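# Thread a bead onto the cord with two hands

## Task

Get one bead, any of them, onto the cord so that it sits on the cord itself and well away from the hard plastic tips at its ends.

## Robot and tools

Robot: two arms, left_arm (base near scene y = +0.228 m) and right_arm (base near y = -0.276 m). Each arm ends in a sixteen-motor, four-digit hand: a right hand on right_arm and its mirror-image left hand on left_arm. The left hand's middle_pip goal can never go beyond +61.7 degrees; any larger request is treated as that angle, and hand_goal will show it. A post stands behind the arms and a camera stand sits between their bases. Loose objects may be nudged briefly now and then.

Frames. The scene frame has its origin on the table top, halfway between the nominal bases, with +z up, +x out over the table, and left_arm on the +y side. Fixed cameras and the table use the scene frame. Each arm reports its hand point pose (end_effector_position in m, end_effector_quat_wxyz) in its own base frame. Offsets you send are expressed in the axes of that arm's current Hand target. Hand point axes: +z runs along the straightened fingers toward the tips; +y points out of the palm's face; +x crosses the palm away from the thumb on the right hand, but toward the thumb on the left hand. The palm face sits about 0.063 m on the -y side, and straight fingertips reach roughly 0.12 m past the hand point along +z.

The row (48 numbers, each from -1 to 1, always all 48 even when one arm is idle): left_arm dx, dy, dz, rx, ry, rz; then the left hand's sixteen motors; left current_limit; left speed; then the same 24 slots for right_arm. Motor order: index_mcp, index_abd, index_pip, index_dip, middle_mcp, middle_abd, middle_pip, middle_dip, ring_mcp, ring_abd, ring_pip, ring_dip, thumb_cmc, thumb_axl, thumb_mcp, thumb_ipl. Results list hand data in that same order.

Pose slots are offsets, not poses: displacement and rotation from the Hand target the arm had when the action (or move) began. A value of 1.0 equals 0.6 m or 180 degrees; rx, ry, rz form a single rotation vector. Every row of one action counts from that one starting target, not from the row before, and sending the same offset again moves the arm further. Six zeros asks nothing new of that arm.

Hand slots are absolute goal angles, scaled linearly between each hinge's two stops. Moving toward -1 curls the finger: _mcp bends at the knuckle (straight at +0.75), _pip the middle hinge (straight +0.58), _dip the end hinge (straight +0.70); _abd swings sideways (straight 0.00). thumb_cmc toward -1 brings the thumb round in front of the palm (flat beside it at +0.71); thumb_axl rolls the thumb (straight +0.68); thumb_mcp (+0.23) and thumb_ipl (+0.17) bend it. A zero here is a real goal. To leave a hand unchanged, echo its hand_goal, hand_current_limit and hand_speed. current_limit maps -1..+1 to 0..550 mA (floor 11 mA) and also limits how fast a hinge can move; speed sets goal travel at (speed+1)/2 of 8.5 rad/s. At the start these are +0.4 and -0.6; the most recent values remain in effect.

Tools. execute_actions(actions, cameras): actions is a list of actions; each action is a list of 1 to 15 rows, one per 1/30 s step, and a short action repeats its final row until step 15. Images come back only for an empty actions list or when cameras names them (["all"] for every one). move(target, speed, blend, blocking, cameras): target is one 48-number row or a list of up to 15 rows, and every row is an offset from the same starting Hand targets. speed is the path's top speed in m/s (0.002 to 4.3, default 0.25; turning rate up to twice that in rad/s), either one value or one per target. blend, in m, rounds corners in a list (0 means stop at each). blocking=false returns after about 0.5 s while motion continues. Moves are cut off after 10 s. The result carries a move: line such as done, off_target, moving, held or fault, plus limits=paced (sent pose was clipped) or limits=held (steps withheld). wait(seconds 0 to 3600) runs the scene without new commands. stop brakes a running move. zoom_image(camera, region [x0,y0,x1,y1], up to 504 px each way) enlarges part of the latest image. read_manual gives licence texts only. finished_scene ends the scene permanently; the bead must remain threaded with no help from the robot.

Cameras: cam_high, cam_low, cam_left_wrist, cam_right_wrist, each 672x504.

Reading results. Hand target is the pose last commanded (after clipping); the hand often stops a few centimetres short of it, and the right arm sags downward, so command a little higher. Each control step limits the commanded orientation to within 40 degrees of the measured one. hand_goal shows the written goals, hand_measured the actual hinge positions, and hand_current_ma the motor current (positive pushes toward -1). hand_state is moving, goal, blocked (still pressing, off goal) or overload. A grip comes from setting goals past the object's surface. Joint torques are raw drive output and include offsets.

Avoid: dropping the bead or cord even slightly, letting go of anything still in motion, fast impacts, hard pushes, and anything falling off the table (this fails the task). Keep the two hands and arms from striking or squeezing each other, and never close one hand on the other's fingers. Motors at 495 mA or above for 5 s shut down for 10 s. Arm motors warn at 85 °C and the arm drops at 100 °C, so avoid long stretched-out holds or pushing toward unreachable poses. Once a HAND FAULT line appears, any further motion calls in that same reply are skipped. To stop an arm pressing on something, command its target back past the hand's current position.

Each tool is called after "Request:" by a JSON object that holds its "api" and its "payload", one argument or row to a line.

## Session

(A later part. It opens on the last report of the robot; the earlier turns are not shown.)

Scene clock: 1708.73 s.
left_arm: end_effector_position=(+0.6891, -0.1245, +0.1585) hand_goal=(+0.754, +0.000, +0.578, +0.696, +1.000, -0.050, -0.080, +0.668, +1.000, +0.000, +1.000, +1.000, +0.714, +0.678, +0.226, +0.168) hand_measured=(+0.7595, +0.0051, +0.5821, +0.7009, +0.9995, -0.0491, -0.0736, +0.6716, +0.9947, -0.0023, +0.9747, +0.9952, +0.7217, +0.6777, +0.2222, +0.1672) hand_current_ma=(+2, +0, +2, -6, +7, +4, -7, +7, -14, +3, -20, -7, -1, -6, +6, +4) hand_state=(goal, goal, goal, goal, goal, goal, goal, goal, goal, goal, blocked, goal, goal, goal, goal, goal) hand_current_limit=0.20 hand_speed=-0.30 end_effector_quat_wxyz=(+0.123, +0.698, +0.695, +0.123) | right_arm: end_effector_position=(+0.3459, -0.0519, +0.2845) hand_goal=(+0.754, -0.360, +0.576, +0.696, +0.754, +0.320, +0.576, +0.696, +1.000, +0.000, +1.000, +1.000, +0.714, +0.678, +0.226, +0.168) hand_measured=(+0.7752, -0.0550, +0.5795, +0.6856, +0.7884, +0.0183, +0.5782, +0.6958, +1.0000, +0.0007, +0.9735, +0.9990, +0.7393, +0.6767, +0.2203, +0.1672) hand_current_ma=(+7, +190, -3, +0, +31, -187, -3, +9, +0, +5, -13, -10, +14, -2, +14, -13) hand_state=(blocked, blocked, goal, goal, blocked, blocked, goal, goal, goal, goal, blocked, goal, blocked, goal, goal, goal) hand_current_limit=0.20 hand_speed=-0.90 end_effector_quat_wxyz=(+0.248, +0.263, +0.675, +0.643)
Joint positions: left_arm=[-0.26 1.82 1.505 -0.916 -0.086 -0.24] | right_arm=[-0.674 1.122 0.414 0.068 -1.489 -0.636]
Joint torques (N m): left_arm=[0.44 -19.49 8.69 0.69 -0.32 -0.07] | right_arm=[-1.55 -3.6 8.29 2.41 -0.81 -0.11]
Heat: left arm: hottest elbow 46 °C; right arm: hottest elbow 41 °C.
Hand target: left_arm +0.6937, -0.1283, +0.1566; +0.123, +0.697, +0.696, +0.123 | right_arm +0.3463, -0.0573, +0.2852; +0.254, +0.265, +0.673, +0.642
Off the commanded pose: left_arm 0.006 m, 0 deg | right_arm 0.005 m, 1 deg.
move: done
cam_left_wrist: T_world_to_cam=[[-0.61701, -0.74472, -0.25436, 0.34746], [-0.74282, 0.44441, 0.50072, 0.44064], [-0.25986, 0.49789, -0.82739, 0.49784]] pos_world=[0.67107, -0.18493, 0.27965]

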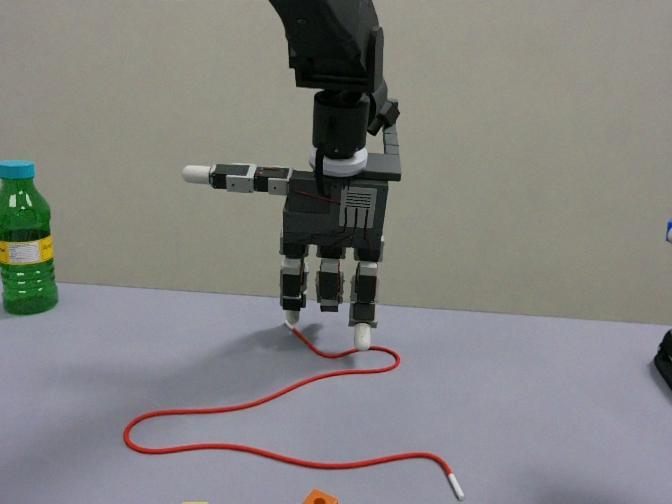

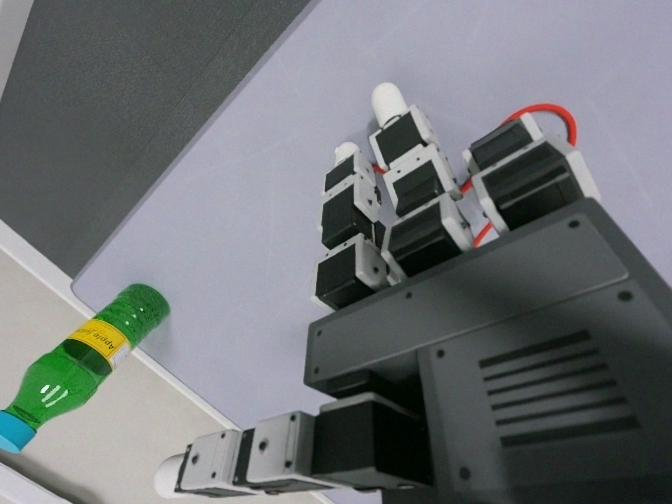

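Request:
{"api": "move", "payload": {
  "target": [
    [0.0222,-0.0038,-0.0067,0,0,0, 0.754,0,0.577,0.696,1,-0.05,-0.08,0.667,1,0,1,1,0.714,0.678,0.226,0.168,0.2,-0.3, 0,0,0,0,0,0, 0.754,-0.36,0.576,0.696,0.754,0.32,0.576,0.696,1,0,1,1,0.714,0.678,0.226,0.168,0.2,-0.9]
  ],
  "speed": 0.05,
  "cameras": ["cam_low","cam_left_wrist"]
}}

Request:
{"api": "zoom_image", "payload": {
  "camera": "cam_left_wrist",
  "region": [290, 50, 430, 190]
}}

Request:
{"api": "zoom_image", "payload": {
  "camera": "cam_low",
  "region": [240, 260, 360, 370]
}}

Scene clock: 1724.93 s.
left_arm: end_effector_position=(+0.6901, -0.1193, +0.1585) hand_goal=(+0.754, +0.000, +0.578, +0.696, +1.000, -0.050, -0.080, +0.668, +1.000, +0.000, +1.000, +1.000, +0.714, +0.678, +0.226, +0.168) hand_measured=(+0.7595, -0.0081, +0.5821, +0.6996, +0.9995, -0.0491, -0.0736, +0.6716, +0.9935, -0.0037, +0.9735, +0.9952, +0.7230, +0.6777, +0.2232, +0.1681) hand_current_ma=(-1, +0, +3, -3, +9, +4, -10, +5, -8, +1, -19, -4, +2, -3, +2, -1) hand_state=(goal, goal, goal, goal, goal, goal, goal, goal, goal, goal, blocked, goal, goal, goal, goal, goal) hand_current_limit=0.20 hand_speed=-0.30 end_effector_quat_wxyz=(+0.123, +0.696, +0.697, +0.123) | right_arm: end_effector_position=(+0.3459, -0.0519, +0.2845) hand_goal=(+0.754, -0.360, +0.576, +0.696, +0.754, +0.320, +0.576, +0.696, +1.000, +0.000, +1.000, +1.000, +0.714, +0.678, +0.226, +0.168) hand_measured=(+0.7752, -0.0535, +0.5782, +0.6856, +0.7896, +0.0197, +0.5782, +0.6958, +1.0000, +0.0007, +0.9735, +0.9990, +0.7406, +0.6767, +0.2203, +0.1681) hand_current_ma=(+23, +196, +4, +5, +27, -188, +0, +1, +6, +3, -20, -6, +3, -4, +7, -10) hand_state=(blocked, blocked, goal, goal, blocked, blocked, goal, goal, goal, goal, blocked, goal, blocked, goal, goal, goal) hand_current_limit=0.20 hand_speed=-0.90 end_effector_quat_wxyz=(+0.248, +0.263, +0.675, +0.643)
Joint positions: left_arm=[-0.252 1.82 1.505 -0.916 -0.086 -0.239] | right_arm=[-0.674 1.122 0.414 0.068 -1.489 -0.636]
Joint torques (N m): left_arm=[1.32 -21.13 7.25 0.77 -0.06 0.15] | right_arm=[-1.55 -3.49 8.29 2.4 -0.81 -0.11]
Heat: left arm: hottest elbow 46 °C; right arm: hottest elbow 41 °C.
Hand target: left_arm +0.6902, -0.1149, +0.1596; +0.123, +0.697, +0.696, +0.123 | right_arm +0.3463, -0.0573, +0.2852; +0.254, +0.265, +0.673, +0.642
Off the commanded pose: left_arm 0.004 m, 0 deg | right_arm 0.005 m, 1 deg.
move: done
cam_left_wrist: T_world_to_cam=[[-0.61209, -0.74865, -0.2547, 0.3481], [-0.74574, 0.43931, 0.50088, 0.4405], [-0.26309, 0.49652, -0.82719, 0.4975]] pos_world=[0.67246, -0.17993, 0.27955]

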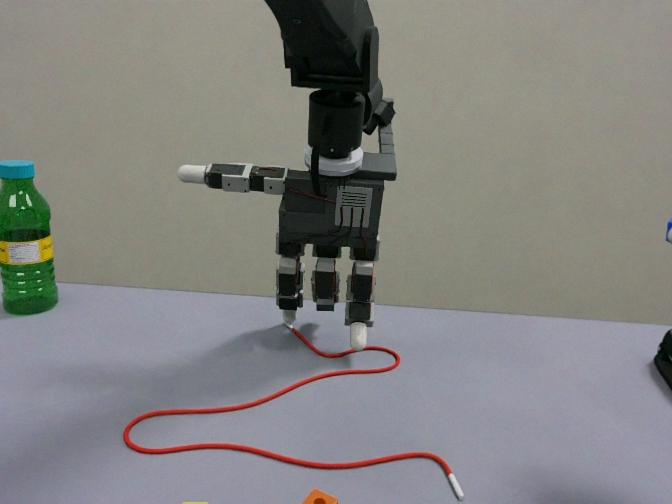

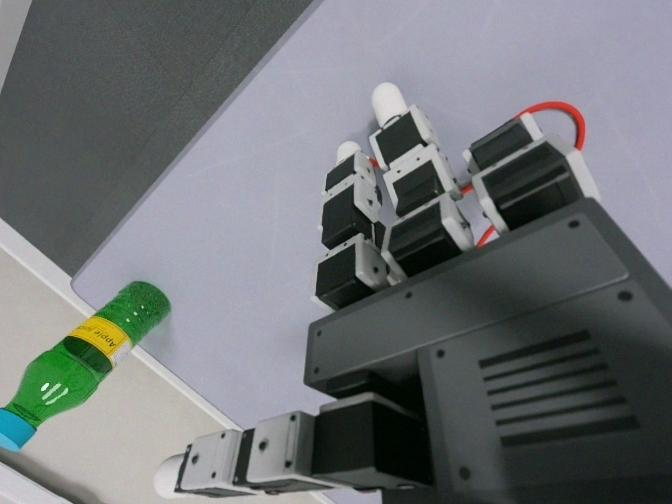

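Scaled by 3.600 from the camera's image (finer frame: 960x720).

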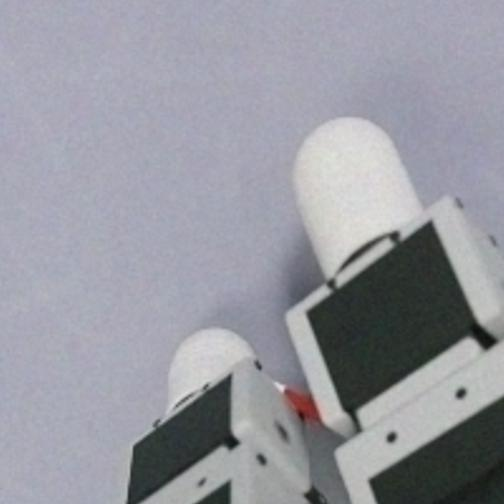

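Scaled by 4.200 from the camera's image (finer frame: 960x720).

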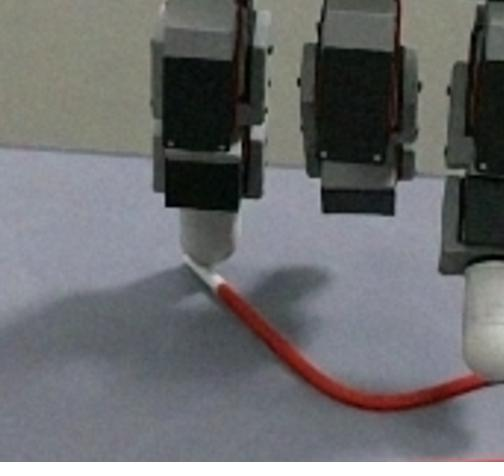

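Request:
{"api": "move", "payload": {
  "target": [
    [0,-0.0068,0.0188,0,0,0, 0.754,0,0.577,0.696,1,-0.05,-0.08,0.667,1,0,1,1,0.714,0.678,0.226,0.168,0.2,-0.3, 0,0,0,0,0,0, 0.754,-0.36,0.576,0.696,0.754,0.32,0.576,0.696,1,0,1,1,0.714,0.678,0.226,0.168,0.2,-0.9],
    [0.0533,0.073,0.0478,0,0,0, 0.754,0,0.577,0.696,1,-0.05,-0.08,0.667,1,0,1,1,0.714,0.678,0.226,0.168,0.2,-0.3, 0,0,0,0,0,0, 0.754,-0.36,0.576,0.696,0.754,0.32,0.576,0.696,1,0,1,1,0.714,0.678,0.226,0.168,0.2,-0.9]
  ],
  "speed": 0.05,
  "cameras": ["cam_low","cam_left_wrist"]
}}

Request:
{"api": "zoom_image", "payload": {
  "camera": "cam_left_wrist",
  "region": [290, 50, 430, 190]
}}

Request:
{"api": "zoom_image", "payload": {
  "camera": "cam_low",
  "region": [240, 260, 360, 370]
}}

Scene clock: 1741.63 s.
left_arm: end_effector_position=(+0.7285, -0.0875, +0.1544) hand_goal=(+0.754, +0.000, +0.578, +0.696, +1.000, -0.050, -0.080, +0.668, +1.000, +0.000, +1.000, +1.000, +0.714, +0.678, +0.226, +0.168) hand_measured=(+0.7631, -0.0184, +0.5834, +0.7022, +0.9995, -0.0447, -0.0736, +0.6716, +0.9947, -0.0023, +0.9747, +0.9965, +0.7217, +0.6777, +0.2222, +0.1672) hand_current_ma=(+2, -8, -2, -2, +10, +7, -7, +4, -14, +3, -21, -5, +2, -6, +3, -1) hand_state=(goal, goal, goal, goal, goal, goal, goal, goal, goal, goal, blocked, goal, goal, goal, goal, goal) hand_current_limit=0.20 hand_speed=-0.30 end_effector_quat_wxyz=(+0.126, +0.696, +0.696, +0.124) | right_arm: end_effector_position=(+0.3459, -0.0519, +0.2845) hand_goal=(+0.754, -0.360, +0.576, +0.696, +0.754, +0.320, +0.576, +0.696, +1.000, +0.000, +1.000, +1.000, +0.714, +0.678, +0.226, +0.168) hand_measured=(+0.7752, -0.0550, +0.5795, +0.6856, +0.7896, +0.0183, +0.5782, +0.6958, +1.0000, +0.0007, +0.9735, +0.9990, +0.7393, +0.6777, +0.2203, +0.1672) hand_current_ma=(+12, +196, -2, +6, +34, -192, -4, +3, -1, +10, -2, -4, +16, -3, -1, -3) hand_state=(blocked, blocked, goal, goal, blocked, blocked, goal, goal, goal, goal, blocked, goal, blocked, goal, goal, goal) hand_current_limit=0.20 hand_speed=-0.90 end_effector_quat_wxyz=(+0.248, +0.263, +0.675, +0.643)
Joint positions: left_arm=[-0.184 1.897 1.604 -0.928 -0.062 -0.172] | right_arm=[-0.674 1.122 0.414 0.068 -1.489 -0.636]
Joint torques (N m): left_arm=[1.55 -18.78 10.25 0.62 -0.06 0.14] | right_arm=[-1.55 -3.55 8.27 2.4 -0.81 -0.11]
Heat: left arm: hottest elbow 46 °C; right arm: hottest elbow 41 °C.
Hand target: left_arm +0.7411, -0.0829, +0.1476; +0.123, +0.696, +0.696, +0.123 | right_arm +0.3463, -0.0573, +0.2852; +0.254, +0.265, +0.673, +0.642
Off the commanded pose: left_arm 0.015 m, 0 deg | right_arm 0.005 m, 1 deg.
move: off_target (left_arm)
cam_left_wrist: T_world_to_cam=[[-0.61249, -0.74774, -0.25639, 0.39503], [-0.7474, 0.44219, 0.49585, 0.45932], [-0.2574, 0.49533, -0.8297, 0.48454]] pos_world=[0.70996, -0.14773, 0.27555]

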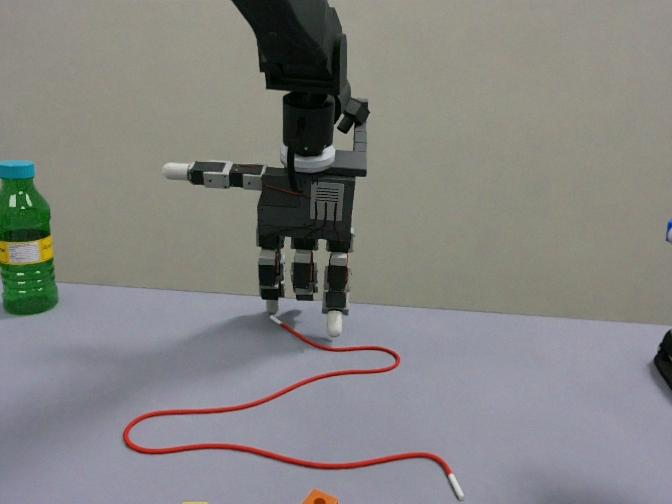

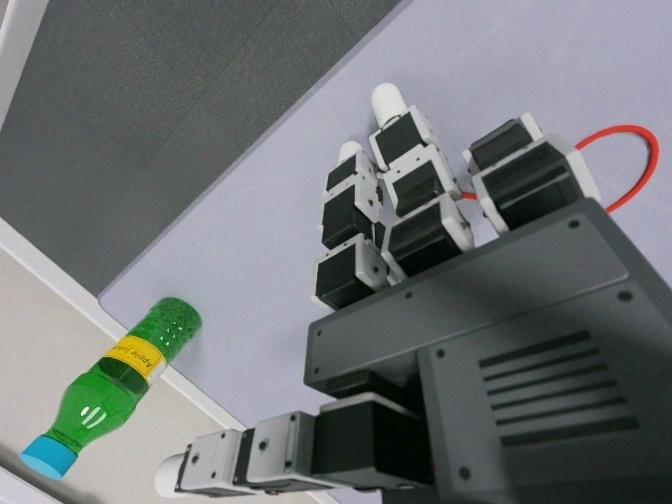

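Scaled by 3.600 from the camera's image (finer frame: 960x720).

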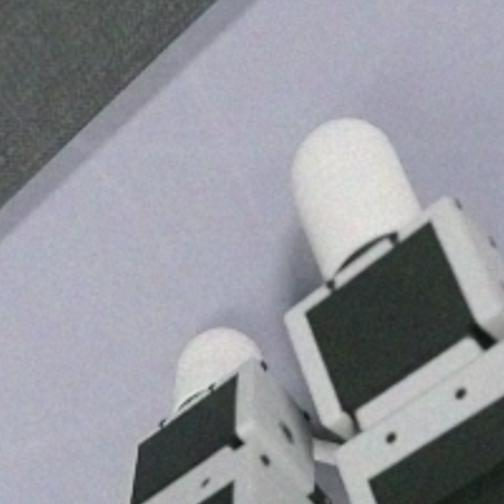

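Scaled by 4.200 from the camera's image (finer frame: 960x720).

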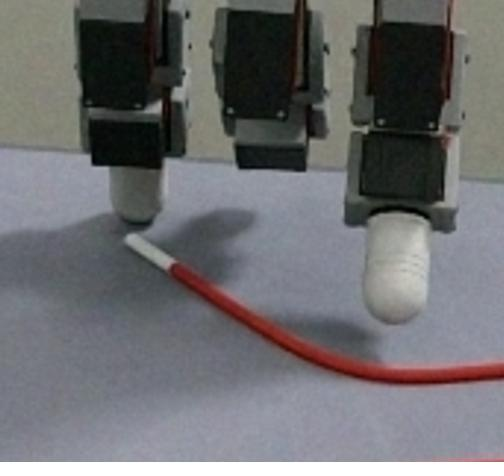

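Request:
{"api": "move", "payload": {
  "target": [
    [0,0.0028,-0.1053,0,0,0, 0.754,0,0.577,0.696,1,-0.05,-0.08,0.667,1,0,1,1,0.714,0.678,0.226,0.168,0.2,-0.3, 0,0,0,0,0,0, 0.754,-0.36,0.576,0.696,0.754,0.32,0.576,0.696,1,0,1,1,0.714,0.678,0.226,0.168,0.2,-0.9],
    [-0.3608,-0.482,-0.2652,0.0965,-0.0688,0.3902, 0.754,0.03,0.577,-0.63,0.754,-0.03,0.577,-0.63,1,0,1,1,0.714,0.678,0.226,0.168,0.2,-0.3, 0,0,0,0,0,0, 0.754,-0.36,0.576,0.696,0.754,0.32,0.576,0.696,1,0,1,1,0.714,0.678,0.226,0.168,0.2,-0.9]
  ],
  "speed": 0.2,
  "blend": 0.02,
  "cameras": ["cam_low","cam_left_wrist"]
}}

Request:
{"api": "zoom_image", "payload": {
  "camera": "cam_left_wrist",
  "region": [260, 0, 480, 250]
}}

Request:
{"api": "zoom_image", "payload": {
  "camera": "cam_low",
  "region": [300, 300, 520, 504]
}}

Scene clock: 1810.37 s.
left_arm: end_effector_position=(+0.4197, -0.2985, +0.1867) hand_goal=(+0.754, +0.030, +0.578, -0.630, +0.754, -0.030, +0.578, -0.630, +1.000, +0.000, +1.000, +1.000, +0.714, +0.678, +0.226, +0.168) hand_measured=(+0.7486, +0.0285, +0.5744, -0.6318, +0.7474, -0.0257, +0.5744, -0.6331, +0.9935, -0.0037, +0.9735, +0.9965, +0.7092, +0.6777, +0.2212, +0.1681) hand_current_ma=(+1, +0, -2, -7, +12, +6, -7, +5, -10, +2, -24, -5, -3, -6, -2, -5) hand_state=(goal, goal, goal, goal, goal, goal, goal, goal, goal, goal, blocked, goal, goal, goal, goal, goal) hand_current_limit=0.20 hand_speed=-0.30 end_effector_quat_wxyz=(-0.006, +0.985, +0.172, -0.007) | right_arm: end_effector_position=(+0.3459, -0.0519, +0.2845) hand_goal=(+0.754, -0.360, +0.576, +0.696, +0.754, +0.320, +0.576, +0.696, +1.000, +0.000, +1.000, +1.000, +0.714, +0.678, +0.226, +0.168) hand_measured=(+0.7764, -0.0535, +0.5782, +0.6856, +0.7884, +0.0197, +0.5782, +0.6958, +0.9995, +0.0007, +0.9735, +0.9990, +0.7406, +0.6777, +0.2203, +0.1681) hand_current_ma=(+18, +196, -5, +3, +25, -186, -7, +4, +5, +7, -9, -3, +12, +3, +1, +1) hand_state=(blocked, blocked, goal, goal, blocked, blocked, goal, goal, goal, goal, blocked, goal, blocked, goal, goal, goal) hand_current_limit=0.20 hand_speed=-0.90 end_effector_quat_wxyz=(+0.248, +0.263, +0.675, +0.643)
Joint positions: left_arm=[-0.548 1.502 1.298 -1.384 0 0.677] | right_arm=[-0.674 1.122 0.414 0.068 -1.489 -0.636]
Joint torques (N m): left_arm=[0.44 -16.62 7.08 -0.28 -0.06 0.11] | right_arm=[-1.55 -3.49 8.29 2.4 -0.81 -0.11]
Heat: left arm: hottest elbow 48 °C; right arm: hottest elbow 41 °C.
Hand target: left_arm +0.4150, -0.2993, +0.1984; +0.000, +0.986, +0.165, +0.000 | right_arm +0.3463, -0.0573, +0.2852; +0.254, +0.265, +0.673, +0.642
Off the commanded pose: left_arm 0.013 m, 1 deg | right_arm 0.005 m, 1 deg.
move: off_target (left_arm); target 2's new numbers were sent with left_arm's hand 0.013 m and 1 deg from that target
cam_left_wrist: T_world_to_cam=[[-0.92854, 0.37103, -0.01194, 0.47736], [0.24634, 0.63991, 0.7279, -0.09553], [0.27771, 0.67294, -0.68558, 0.33789]] pos_world=[0.37294, -0.34337, 0.30689]

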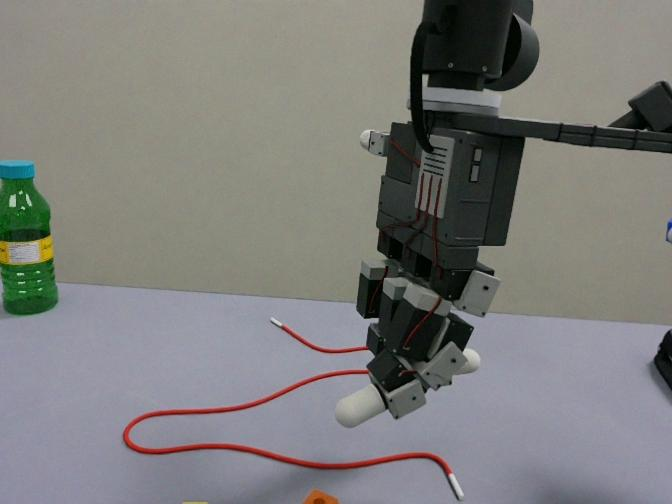

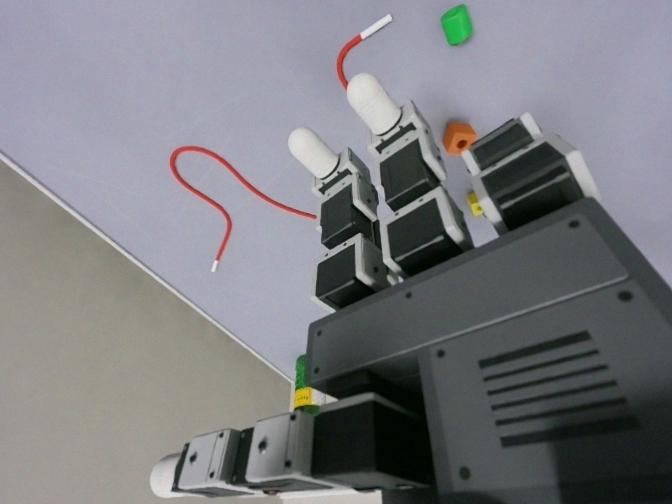

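Scaled by 2.016 from the camera's image (finer frame: 960x720).

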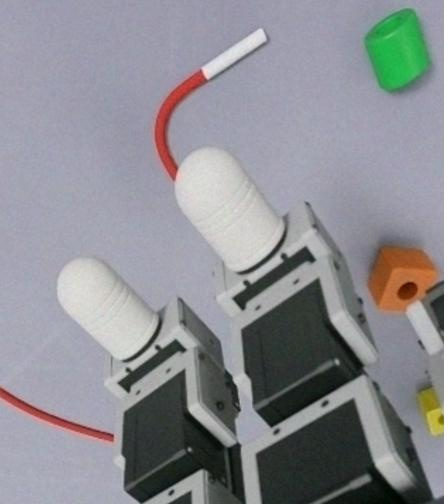

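Scaled by 2.291 from the camera's image (finer frame: 960x720).

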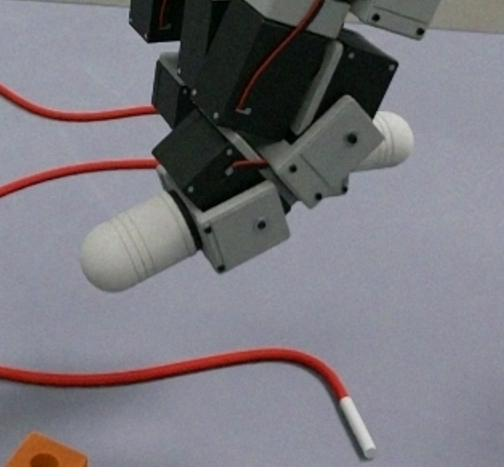

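Request:
{"api": "move", "payload": {
  "target": [
    [0.0235,0.0257,0.1257,0,0,0, 0.754,0.08,0.577,-0.63,0.754,-0.08,0.577,-0.63,1,0,1,1,0.714,0.678,0.226,0.168,0.2,-0.3, 0,0,0,0,0,0, 0.754,-0.36,0.576,0.696,0.754,0.32,0.576,0.696,1,0,1,1,0.714,0.678,0.226,0.168,0.2,-0.9]
  ],
  "speed": 0.1,
  "cameras": ["cam_low","cam_left_wrist"]
}}

Request:
{"api": "zoom_image", "payload": {
  "camera": "cam_left_wrist",
  "region": [290, 30, 460, 220]
}}

Request:
{"api": "zoom_image", "payload": {
  "camera": "cam_low",
  "region": [300, 324, 480, 504]
}}

Scene clock: 1851.73 s.
left_arm: end_effector_position=(+0.4315, -0.3059, +0.1250) hand_goal=(+0.754, +0.080, +0.578, -0.630, +0.754, -0.080, +0.578, -0.630, +1.000, +0.000, +1.000, +1.000, +0.714, +0.678, +0.226, +0.168) hand_measured=(+0.7486, +0.0739, +0.5731, -0.6318, +0.7486, -0.0755, +0.5744, -0.6331, +0.9947, -0.0023, +0.9735, +0.9952, +0.7092, +0.6777, +0.2222, +0.1681) hand_current_ma=(+3, +1, -3, -6, +3, +6, -5, +3, -10, +3, -23, -5, -5, -8, +5, +0) hand_state=(goal, goal, goal, goal, goal, goal, goal, goal, goal, goal, blocked, goal, goal, goal, goal, goal) hand_current_limit=0.20 hand_speed=-0.30 end_effector_quat_wxyz=(-0.002, +0.985, +0.171, -0.002) | right_arm: end_effector_position=(+0.3459, -0.0519, +0.2845) hand_goal=(+0.754, -0.360, +0.576, +0.696, +0.754, +0.320, +0.576, +0.696, +1.000, +0.000, +1.000, +1.000, +0.714, +0.678, +0.226, +0.168) hand_measured=(+0.7752, -0.0550, +0.5782, +0.6856, +0.7896, +0.0183, +0.5782, +0.6958, +0.9995, +0.0007, +0.9735, +0.9990, +0.7393, +0.6777, +0.2203, +0.1681) hand_current_ma=(+5, +188, -6, +9, +25, -180, -14, +2, -1, -2, -10, -1, +4, +0, +2, +0) hand_state=(blocked, blocked, goal, goal, blocked, blocked, goal, goal, goal, goal, blocked, goal, blocked, goal, goal, goal) hand_current_limit=0.20 hand_speed=-0.90 end_effector_quat_wxyz=(+0.248, +0.263, +0.675, +0.643)
Joint positions: left_arm=[-0.548 1.576 1.212 -1.213 0 0.68] | right_arm=[-0.674 1.122 0.414 0.068 -1.489 -0.636]
Joint torques (N m): left_arm=[0.62 -14.04 6.87 0.58 -0.07 0.11] | right_arm=[-1.55 -3.49 8.29 2.43 -0.81 -0.11]
Heat: left arm: hottest elbow 48 °C; right arm: hottest elbow 41 °C.
Hand target: left_arm +0.4332, -0.3093, +0.1228; +0.000, +0.986, +0.165, +0.000 | right_arm +0.3463, -0.0573, +0.2852; +0.254, +0.265, +0.673, +0.642
Off the commanded pose: left_arm 0.004 m, 1 deg | right_arm 0.005 m, 1 deg.
move: done
cam_left_wrist: T_world_to_cam=[[-0.92736, 0.37345, -0.02316, 0.49187], [0.24101, 0.64354, 0.72648, -0.04516], [0.28621, 0.66812, -0.6868, 0.29238]] pos_world=[0.38334, -0.34997, 0.245]

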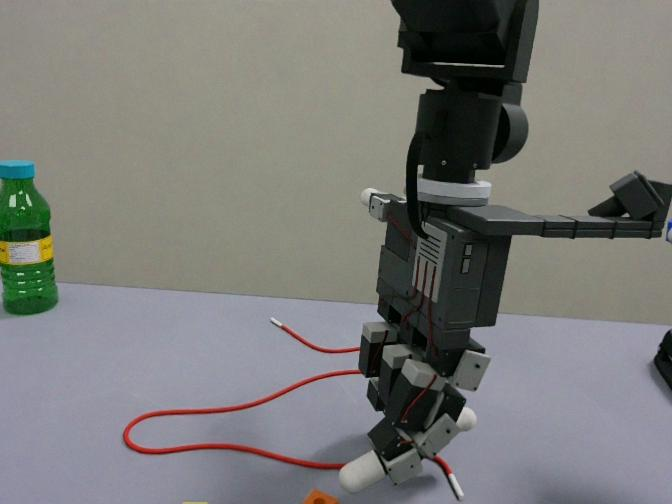

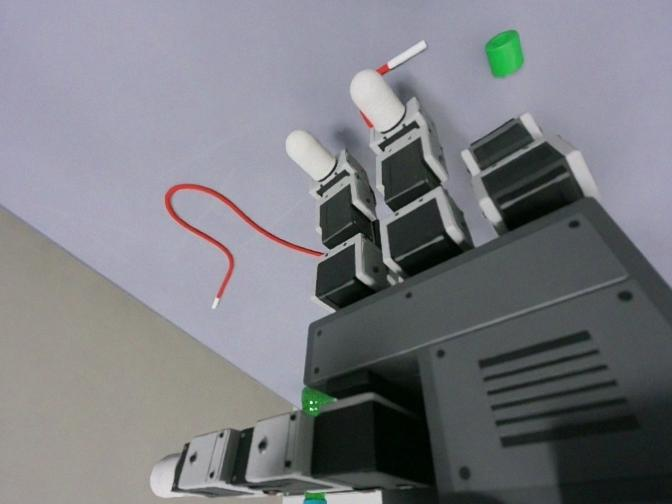

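Scaled by 2.653 from the camera's image (finer frame: 960x720).

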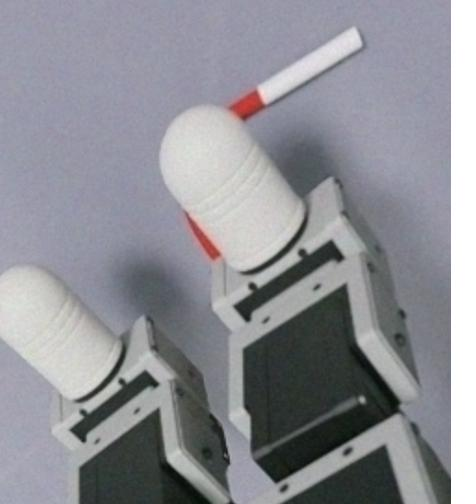

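Scaled by 2.800 from the camera's image (finer frame: 960x720).

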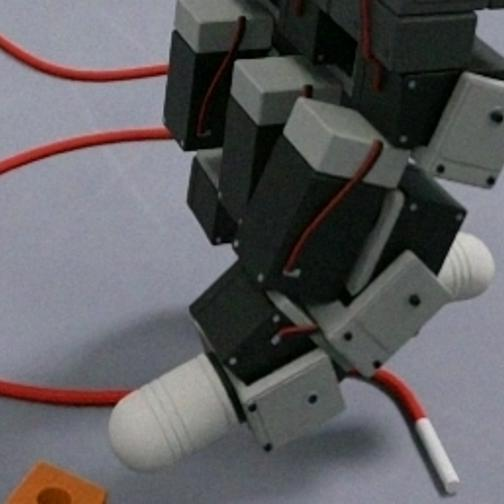

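Request:
{"api": "move", "payload": {
  "target": [
    [-0.003,0,0.025,0,0,0, 0.754,0.08,0.577,-0.63,0.754,-0.08,0.577,-0.63,1,-0.25,1,1,0.714,0.678,0.226,0.168,0.2,-0.3, 0,0,0,0,0,0, 0.754,-0.36,0.576,0.696,0.754,0.32,0.576,0.696,1,0,1,1,0.714,0.678,0.226,0.168,0.2,-0.9]
  ],
  "speed": 0.04,
  "cameras": ["cam_low","cam_left_wrist"]
}}

Request:
{"api": "zoom_image", "payload": {
  "camera": "cam_left_wrist",
  "region": [290, 30, 460, 220]
}}

Request:
{"api": "zoom_image", "payload": {
  "camera": "cam_low",
  "region": [300, 324, 480, 504]
}}

Scene clock: 1870.57 s.
left_arm: end_effector_position=(+0.4315, -0.3059, +0.1138) hand_goal=(+0.754, +0.080, +0.578, -0.630, +0.754, -0.080, +0.578, -0.630, +1.000, -0.250, +1.000, +1.000, +0.714, +0.678, +0.226, +0.168) hand_measured=(+0.7486, +0.0739, +0.5744, -0.6318, +0.7474, -0.0755, +0.5731, -0.6331, +0.9947, -0.2074, +0.9593, +0.9952, +0.7092, +0.6777, +0.2212, +0.1681) hand_current_ma=(+3, +1, +0, -7, +10, +1, -10, +8, -9, +21, -41, -6, -6, -6, +5, -3) hand_state=(goal, goal, goal, goal, goal, goal, goal, goal, goal, blocked, blocked, goal, goal, goal, goal, goal) hand_current_limit=0.20 hand_speed=-0.30 end_effector_quat_wxyz=(+0.001, +0.985, +0.171, +0.001) | right_arm: end_effector_position=(+0.3459, -0.0519, +0.2845) hand_goal=(+0.754, -0.360, +0.576, +0.696, +0.754, +0.320, +0.576, +0.696, +1.000, +0.000, +1.000, +1.000, +0.714, +0.678, +0.226, +0.168) hand_measured=(+0.7752, -0.0535, +0.5782, +0.6856, +0.7896, +0.0183, +0.5782, +0.6958, +1.0000, +0.0007, +0.9735, +0.9990, +0.7406, +0.6777, +0.2203, +0.1672) hand_current_ma=(+9, +188, -1, +9, +24, -192, -11, +11, +7, +3, -9, -9, +11, -5, +4, -4) hand_state=(blocked, blocked, goal, goal, blocked, blocked, goal, goal, goal, goal, blocked, goal, blocked, goal, goal, goal) hand_current_limit=0.20 hand_speed=-0.90 end_effector_quat_wxyz=(+0.248, +0.263, +0.675, +0.643)
Joint positions: left_arm=[-0.548 1.583 1.187 -1.173 0 0.68] | right_arm=[-0.674 1.122 0.414 0.068 -1.489 -0.636]
Joint torques (N m): left_arm=[0.38 -13.86 6.6 0.59 -0.06 0.09] | right_arm=[-1.55 -3.55 8.29 2.4 -0.81 -0.11]
Heat: left arm: hottest elbow 46 °C; right arm: hottest elbow 41 °C.
Hand target: left_arm +0.4315, -0.3098, +0.1078; +0.000, +0.986, +0.165, +0.000 | right_arm +0.3463, -0.0573, +0.2852; +0.254, +0.265, +0.673, +0.642
Off the commanded pose: left_arm 0.007 m, 1 deg | right_arm 0.005 m, 1 deg.
move: done
cam_left_wrist: T_world_to_cam=[[-0.92718, 0.37333, -0.03108, 0.49242], [0.23604, 0.6466, 0.72539, -0.03386], [0.29091, 0.66523, -0.68764, 0.2819]] pos_world=[0.38254, -0.34947, 0.23371]

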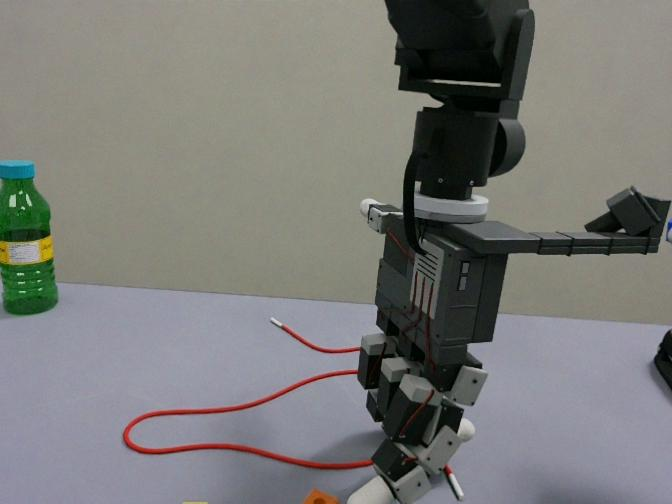

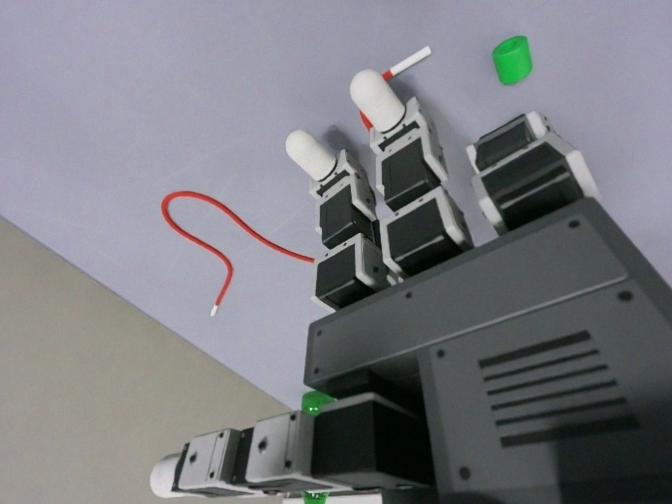

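Scaled by 2.653 from the camera's image (finer frame: 960x720).

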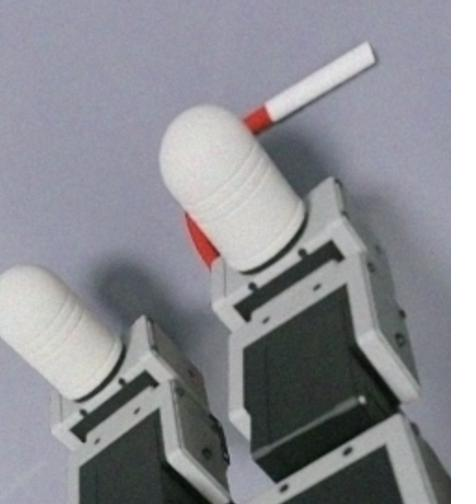

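Scaled by 2.800 from the camera's image (finer frame: 960x720).

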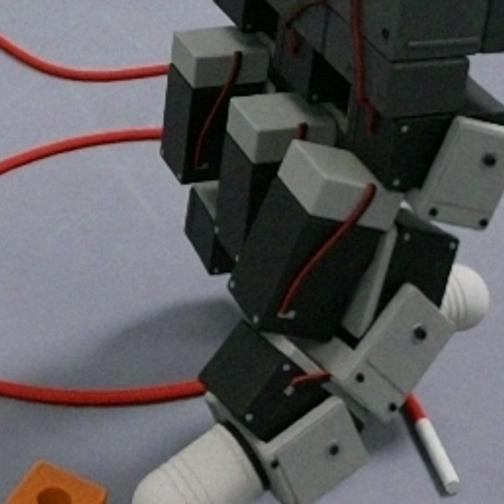

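Request:
{"api": "move", "payload": {
  "target": [
    [-0.003,0,0.0125,0,0,0, 0.754,0.08,0.577,-0.63,0.754,-0.08,0.577,-0.63,1,-0.25,1,1,0.714,0.678,0.226,0.168,0.2,-0.3, 0,0,0,0,0,0, 0.754,-0.36,0.576,0.696,0.754,0.32,0.576,0.696,1,0,1,1,0.714,0.678,0.226,0.168,0.2,-0.9]
  ],
  "speed": 0.03,
  "cameras": ["cam_low","cam_left_wrist"]
}}

Request:
{"api": "zoom_image", "payload": {
  "camera": "cam_left_wrist",
  "region": [290, 30, 460, 220]
}}

Request:
{"api": "zoom_image", "payload": {
  "camera": "cam_low",
  "region": [340, 364, 480, 504]
}}

Scene clock: 1883.10 s.
left_arm: end_effector_position=(+0.4306, -0.3054, +0.1065) hand_goal=(+0.754, +0.080, +0.578, -0.630, +0.754, -0.080, +0.578, -0.630, +1.000, -0.250, +1.000, +1.000, +0.714, +0.678, +0.226, +0.168) hand_measured=(+0.7486, +0.0754, +0.5731, -0.6318, +0.7474, -0.0755, +0.5744, -0.6331, +0.9935, -0.2074, +0.9593, +0.9952, +0.7092, +0.6777, +0.2212, +0.1681) hand_current_ma=(-1, +1, +0, -2, +8, +3, -7, +4, -13, +21, -35, -6, -5, -7, +5, -3) hand_state=(goal, goal, goal, goal, goal, goal, goal, goal, goal, blocked, blocked, goal, goal, goal, goal, goal) hand_current_limit=0.20 hand_speed=-0.30 end_effector_quat_wxyz=(+0.001, +0.985, +0.171, +0.001) | right_arm: end_effector_position=(+0.3459, -0.0519, +0.2845) hand_goal=(+0.754, -0.360, +0.576, +0.696, +0.754, +0.320, +0.576, +0.696, +1.000, +0.000, +1.000, +1.000, +0.714, +0.678, +0.226, +0.168) hand_measured=(+0.7752, -0.0535, +0.5782, +0.6856, +0.7896, +0.0197, +0.5782, +0.6958, +0.9995, +0.0007, +0.9735, +0.9990, +0.7406, +0.6777, +0.2203, +0.1681) hand_current_ma=(+13, +197, -9, +2, +27, -183, -3, +3, +3, +0, -14, +0, +9, +6, +4, -1) hand_state=(blocked, blocked, goal, goal, blocked, blocked, goal, goal, goal, goal, blocked, goal, blocked, goal, goal, goal) hand_current_limit=0.20 hand_speed=-0.90 end_effector_quat_wxyz=(+0.248, +0.263, +0.675, +0.643)
Joint positions: left_arm=[-0.548 1.588 1.172 -1.153 0 0.68] | right_arm=[-0.674 1.122 0.414 0.068 -1.489 -0.636]
Joint torques (N m): left_arm=[0.21 -13.74 6.57 0.54 -0.06 0.05] | right_arm=[-1.67 -3.55 8.29 2.41 -0.81 -0.11]
Heat: left arm: hottest elbow 46 °C; right arm: hottest elbow 41 °C.
Hand target: left_arm +0.4298, -0.3104, +0.1002; +0.000, +0.986, +0.165, +0.000 | right_arm +0.3463, -0.0573, +0.2852; +0.254, +0.265, +0.673, +0.642
Off the commanded pose: left_arm 0.008 m, 1 deg | right_arm 0.005 m, 1 deg.
move: done
cam_left_wrist: T_world_to_cam=[[-0.92717, 0.37332, -0.03143, 0.49124], [0.2358, 0.64671, 0.72537, -0.02854], [0.29112, 0.66513, -0.68764, 0.2767]] pos_world=[0.38164, -0.34897, 0.22641]

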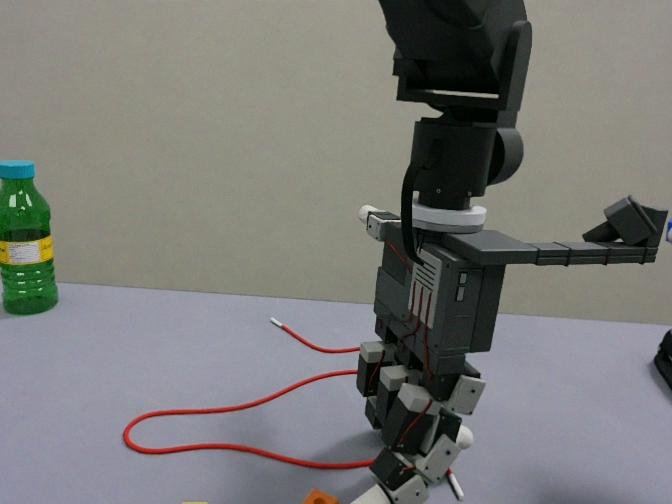

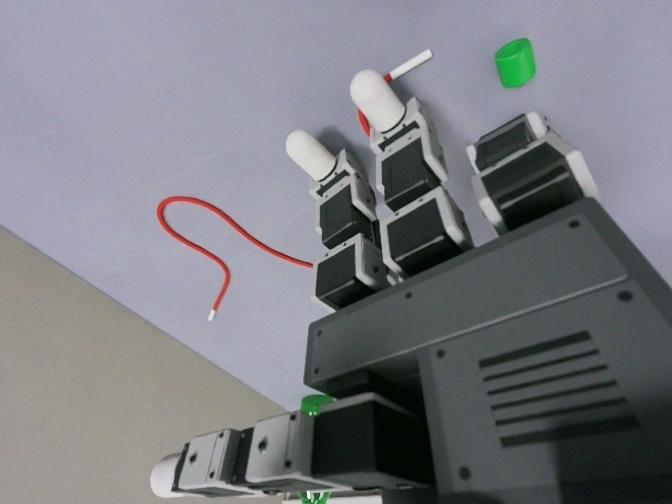

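Scaled by 2.653 from the camera's image (finer frame: 960x720).

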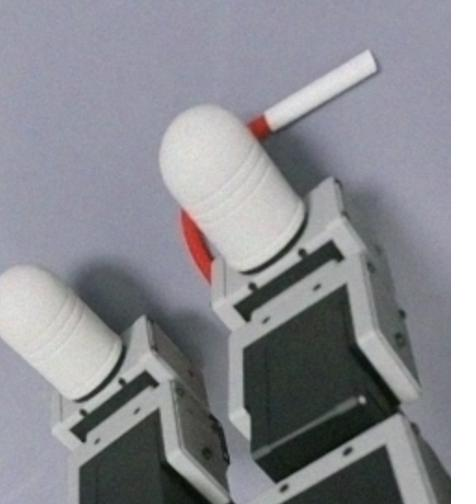

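Scaled by 3.600 from the camera's image (finer frame: 960x720).

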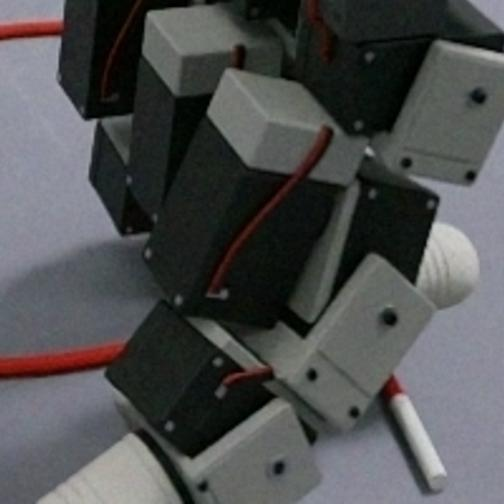

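Request:
{"api": "move", "payload": {
  "target": [
    [-0.002,0,0.008,0,0,0, 0.754,0.08,0.577,-0.63,0.754,-0.08,0.577,-0.63,1,-0.25,1,1,0.714,0.678,0.226,0.168,0.2,-0.3, 0,0,0,0,0,0, 0.754,-0.36,0.576,0.696,0.754,0.32,0.576,0.696,1,0,1,1,0.714,0.678,0.226,0.168,0.2,-0.9]
  ],
  "speed": 0.02,
  "cameras": ["cam_low","cam_left_wrist"]
}}

Request:
{"api": "zoom_image", "payload": {
  "camera": "cam_left_wrist",
  "region": [290, 30, 460, 220]
}}

Request:
{"api": "zoom_image", "payload": {
  "camera": "cam_low",
  "region": [340, 364, 480, 504]
}}

Scene clock: 1902.87 s.
left_arm: end_effector_position=(+0.4296, -0.3059, +0.1021) hand_goal=(+0.754, +0.080, +0.578, -0.630, +0.754, -0.080, +0.578, -0.630, +1.000, -0.250, +1.000, +1.000, +0.714, +0.678, +0.226, +0.168) hand_measured=(+0.7486, +0.0754, +0.5744, -0.6331, +0.7486, -0.0755, +0.5744, -0.6331, +0.9935, -0.2059, +0.9593, +0.9952, +0.7092, +0.6777, +0.2222, +0.1681) hand_current_ma=(-2, +0, -2, -5, +12, +2, -2, +4, -9, +23, -36, -6, -3, -9, +3, +1) hand_state=(goal, goal, goal, goal, goal, goal, goal, goal, goal, blocked, blocked, goal, goal, goal, goal, goal) hand_current_limit=0.20 hand_speed=-0.30 end_effector_quat_wxyz=(+0.001, +0.986, +0.170, +0.001) | right_arm: end_effector_position=(+0.3459, -0.0519, +0.2845) hand_goal=(+0.754, -0.360, +0.576, +0.696, +0.754, +0.320, +0.576, +0.696, +1.000, +0.000, +1.000, +1.000, +0.714, +0.678, +0.226, +0.168) hand_measured=(+0.7752, -0.0550, +0.5782, +0.6856, +0.7896, +0.0183, +0.5782, +0.6958, +0.9995, +0.0007, +0.9735, +0.9990, +0.7393, +0.6777, +0.2203, +0.1681) hand_current_ma=(+16, +193, -7, -1, +31, -191, -3, +13, +2, +9, -11, -15, +5, -3, +10, -3) hand_state=(blocked, blocked, goal, goal, blocked, blocked, goal, goal, goal, goal, blocked, goal, blocked, goal, goal, goal) hand_current_limit=0.20 hand_speed=-0.90 end_effector_quat_wxyz=(+0.248, +0.263, +0.675, +0.643)
Joint positions: left_arm=[-0.55 1.591 1.163 -1.14 0 0.68] | right_arm=[-0.674 1.122 0.414 0.068 -1.489 -0.636]
Joint torques (N m): left_arm=[0.15 -13.92 6.46 0.64 -0.06 0.03] | right_arm=[-1.61 -3.55 8.27 2.39 -0.81 -0.1]
Heat: left arm: hottest elbow 44 °C; right arm: hottest elbow 41 °C.
Hand target: left_arm +0.4287, -0.3108, +0.0955; +0.000, +0.986, +0.165, +0.000 | right_arm +0.3463, -0.0573, +0.2852; +0.254, +0.265, +0.673, +0.642
Off the commanded pose: left_arm 0.008 m, 1 deg | right_arm 0.005 m, 1 deg.
move: done
cam_left_wrist: T_world_to_cam=[[-0.92644, 0.37505, -0.03222, 0.4906], [0.23655, 0.64661, 0.72522, -0.02508], [0.29282, 0.66425, -0.68777, 0.27323]] pos_world=[0.38044, -0.34928, 0.22191]

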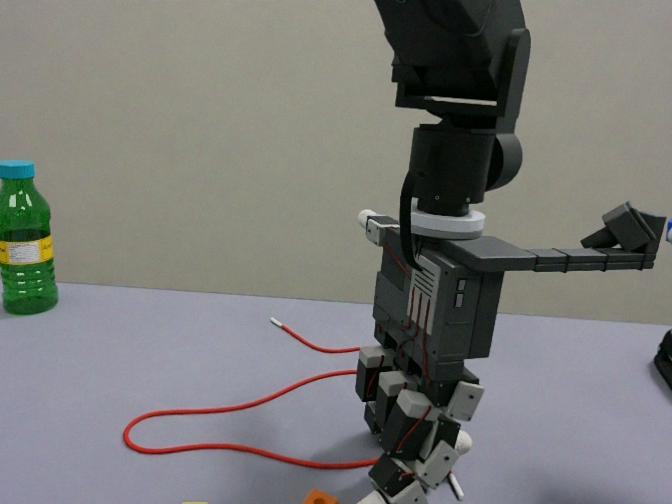

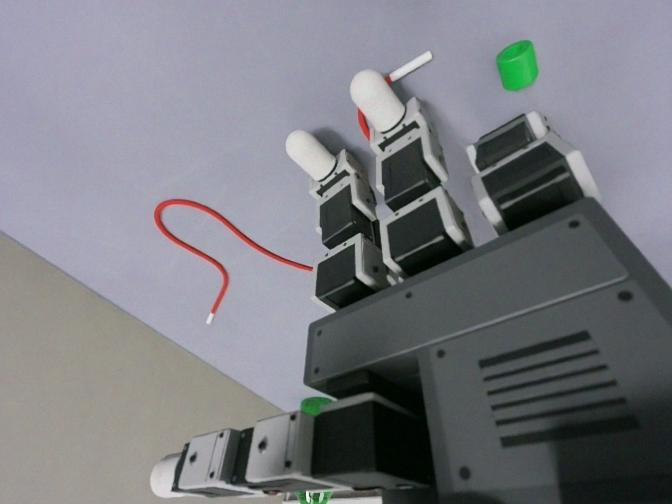

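Scaled by 2.653 from the camera's image (finer frame: 960x720).

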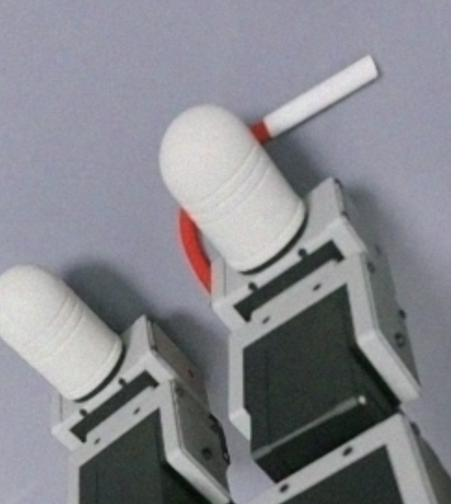

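Scaled by 3.600 from the camera's image (finer frame: 960x720).

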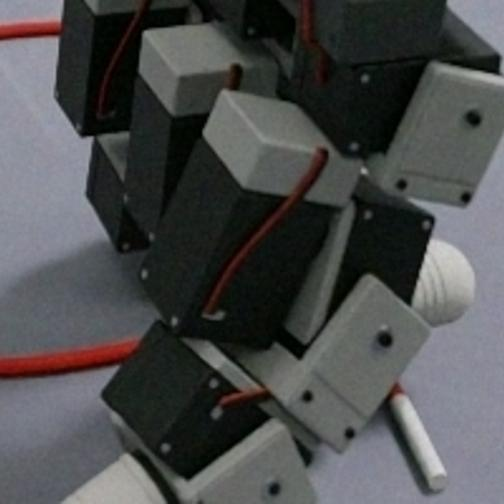

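Request:
{"api": "move", "payload": {
  "target": [
    [-0.002,0,0.006,0,0,0, 0.754,0.08,0.577,-0.63,0.754,-0.08,0.577,-0.63,1,-0.25,1,1,0.714,0.678,0.226,0.168,0.2,-0.3, 0,0,0,0,0,0, 0.754,-0.36,0.576,0.696,0.754,0.32,0.576,0.696,1,0,1,1,0.714,0.678,0.226,0.168,0.2,-0.9]
  ],
  "speed": 0.02,
  "cameras": ["cam_low","cam_left_wrist"]
}}

Request:
{"api": "zoom_image", "payload": {
  "camera": "cam_left_wrist",
  "region": [290, 30, 460, 220]
}}

Request:
{"api": "zoom_image", "payload": {
  "camera": "cam_low",
  "region": [340, 364, 480, 504]
}}

Scene clock: 1911.67 s.
left_arm: end_effector_position=(+0.4282, -0.3065, +0.0986) hand_goal=(+0.754, +0.080, +0.578, -0.630, +0.754, -0.080, +0.578, -0.630, +1.000, -0.250, +1.000, +1.000, +0.714, +0.678, +0.226, +0.168) hand_measured=(+0.7486, +0.0739, +0.5744, -0.6318, +0.7486, -0.0755, +0.5744, -0.6331, +0.9935, -0.2074, +0.9593, +0.9952, +0.7092, +0.6767, +0.2212, +0.1681) hand_current_ma=(+1, +1, -1, -3, +9, +6, -7, +4, -16, +18, -37, -7, -3, -8, +0, -3) hand_state=(goal, goal, goal, goal, goal, goal, goal, goal, goal, blocked, blocked, goal, goal, goal, goal, goal) hand_current_limit=0.20 hand_speed=-0.30 end_effector_quat_wxyz=(+0.001, +0.986, +0.168, +0.001) | right_arm: end_effector_position=(+0.3459, -0.0519, +0.2845) hand_goal=(+0.754, -0.360, +0.576, +0.696, +0.754, +0.320, +0.576, +0.696, +1.000, +0.000, +1.000, +1.000, +0.714, +0.678, +0.226, +0.168) hand_measured=(+0.7752, -0.0550, +0.5795, +0.6856, +0.7896, +0.0183, +0.5782, +0.6958, +0.9995, +0.0007, +0.9735, +0.9990, +0.7393, +0.6767, +0.2203, +0.1681) hand_current_ma=(+11, +197, +1, -2, +22, -191, +2, +7, +6, +0, -18, -10, +1, +1, +7, -4) hand_state=(blocked, blocked, goal, goal, blocked, blocked, goal, goal, goal, goal, blocked, goal, blocked, goal, goal, goal) hand_current_limit=0.20 hand_speed=-0.90 end_effector_quat_wxyz=(+0.248, +0.263, +0.675, +0.643)
Joint positions: left_arm=[-0.552 1.593 1.156 -1.13 0 0.68] | right_arm=[-0.674 1.122 0.414 0.068 -1.489 -0.636]
Joint torques (N m): left_arm=[0.15 -13.63 6.43 0.58 -0.06 0.01] | right_arm=[-1.55 -3.55 8.29 2.41 -0.81 -0.11]
Heat: left arm: hottest elbow 44 °C; right arm: hottest elbow 41 °C.
Hand target: left_arm +0.4275, -0.3112, +0.0919; +0.000, +0.986, +0.165, +0.000 | right_arm +0.3463, -0.0573, +0.2852; +0.254, +0.265, +0.673, +0.642
Off the commanded pose: left_arm 0.008 m, 0 deg | right_arm 0.005 m, 1 deg.
move: done
cam_left_wrist: T_world_to_cam=[[-0.9256, 0.37714, -0.03218, 0.48969], [0.23802, 0.64605, 0.72523, -0.0227], [0.29431, 0.66361, -0.68775, 0.27088]] pos_world=[0.37894, -0.34978, 0.21851]

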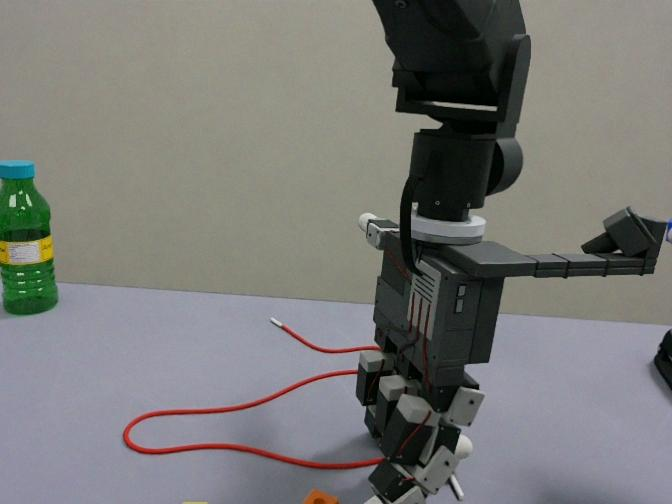

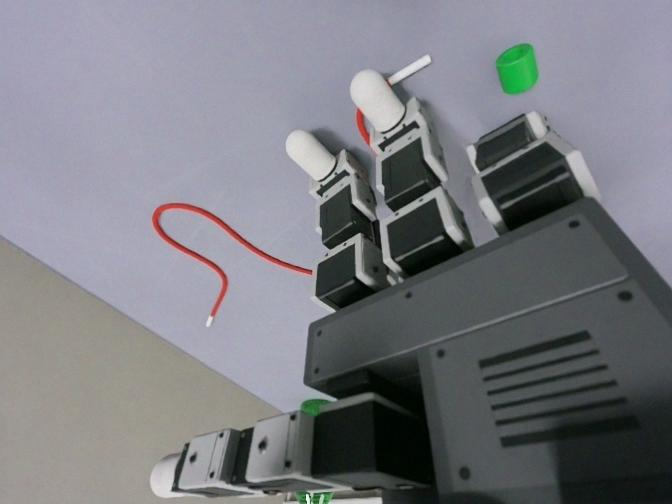

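Scaled by 2.653 from the camera's image (finer frame: 960x720).

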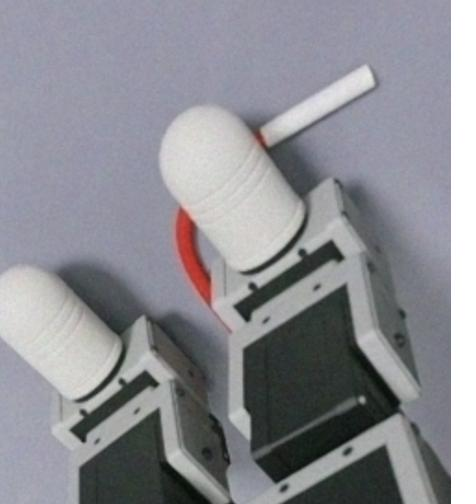

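Scaled by 3.600 from the camera's image (finer frame: 960x720).

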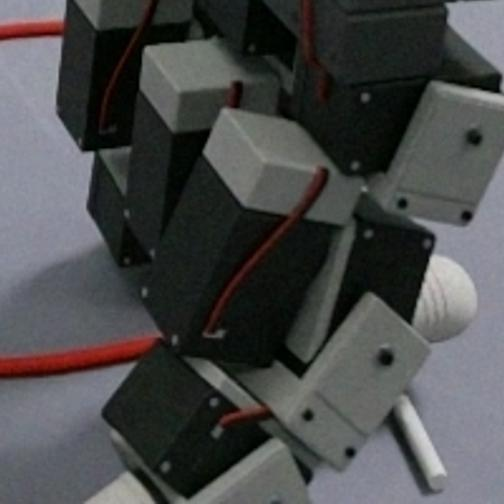

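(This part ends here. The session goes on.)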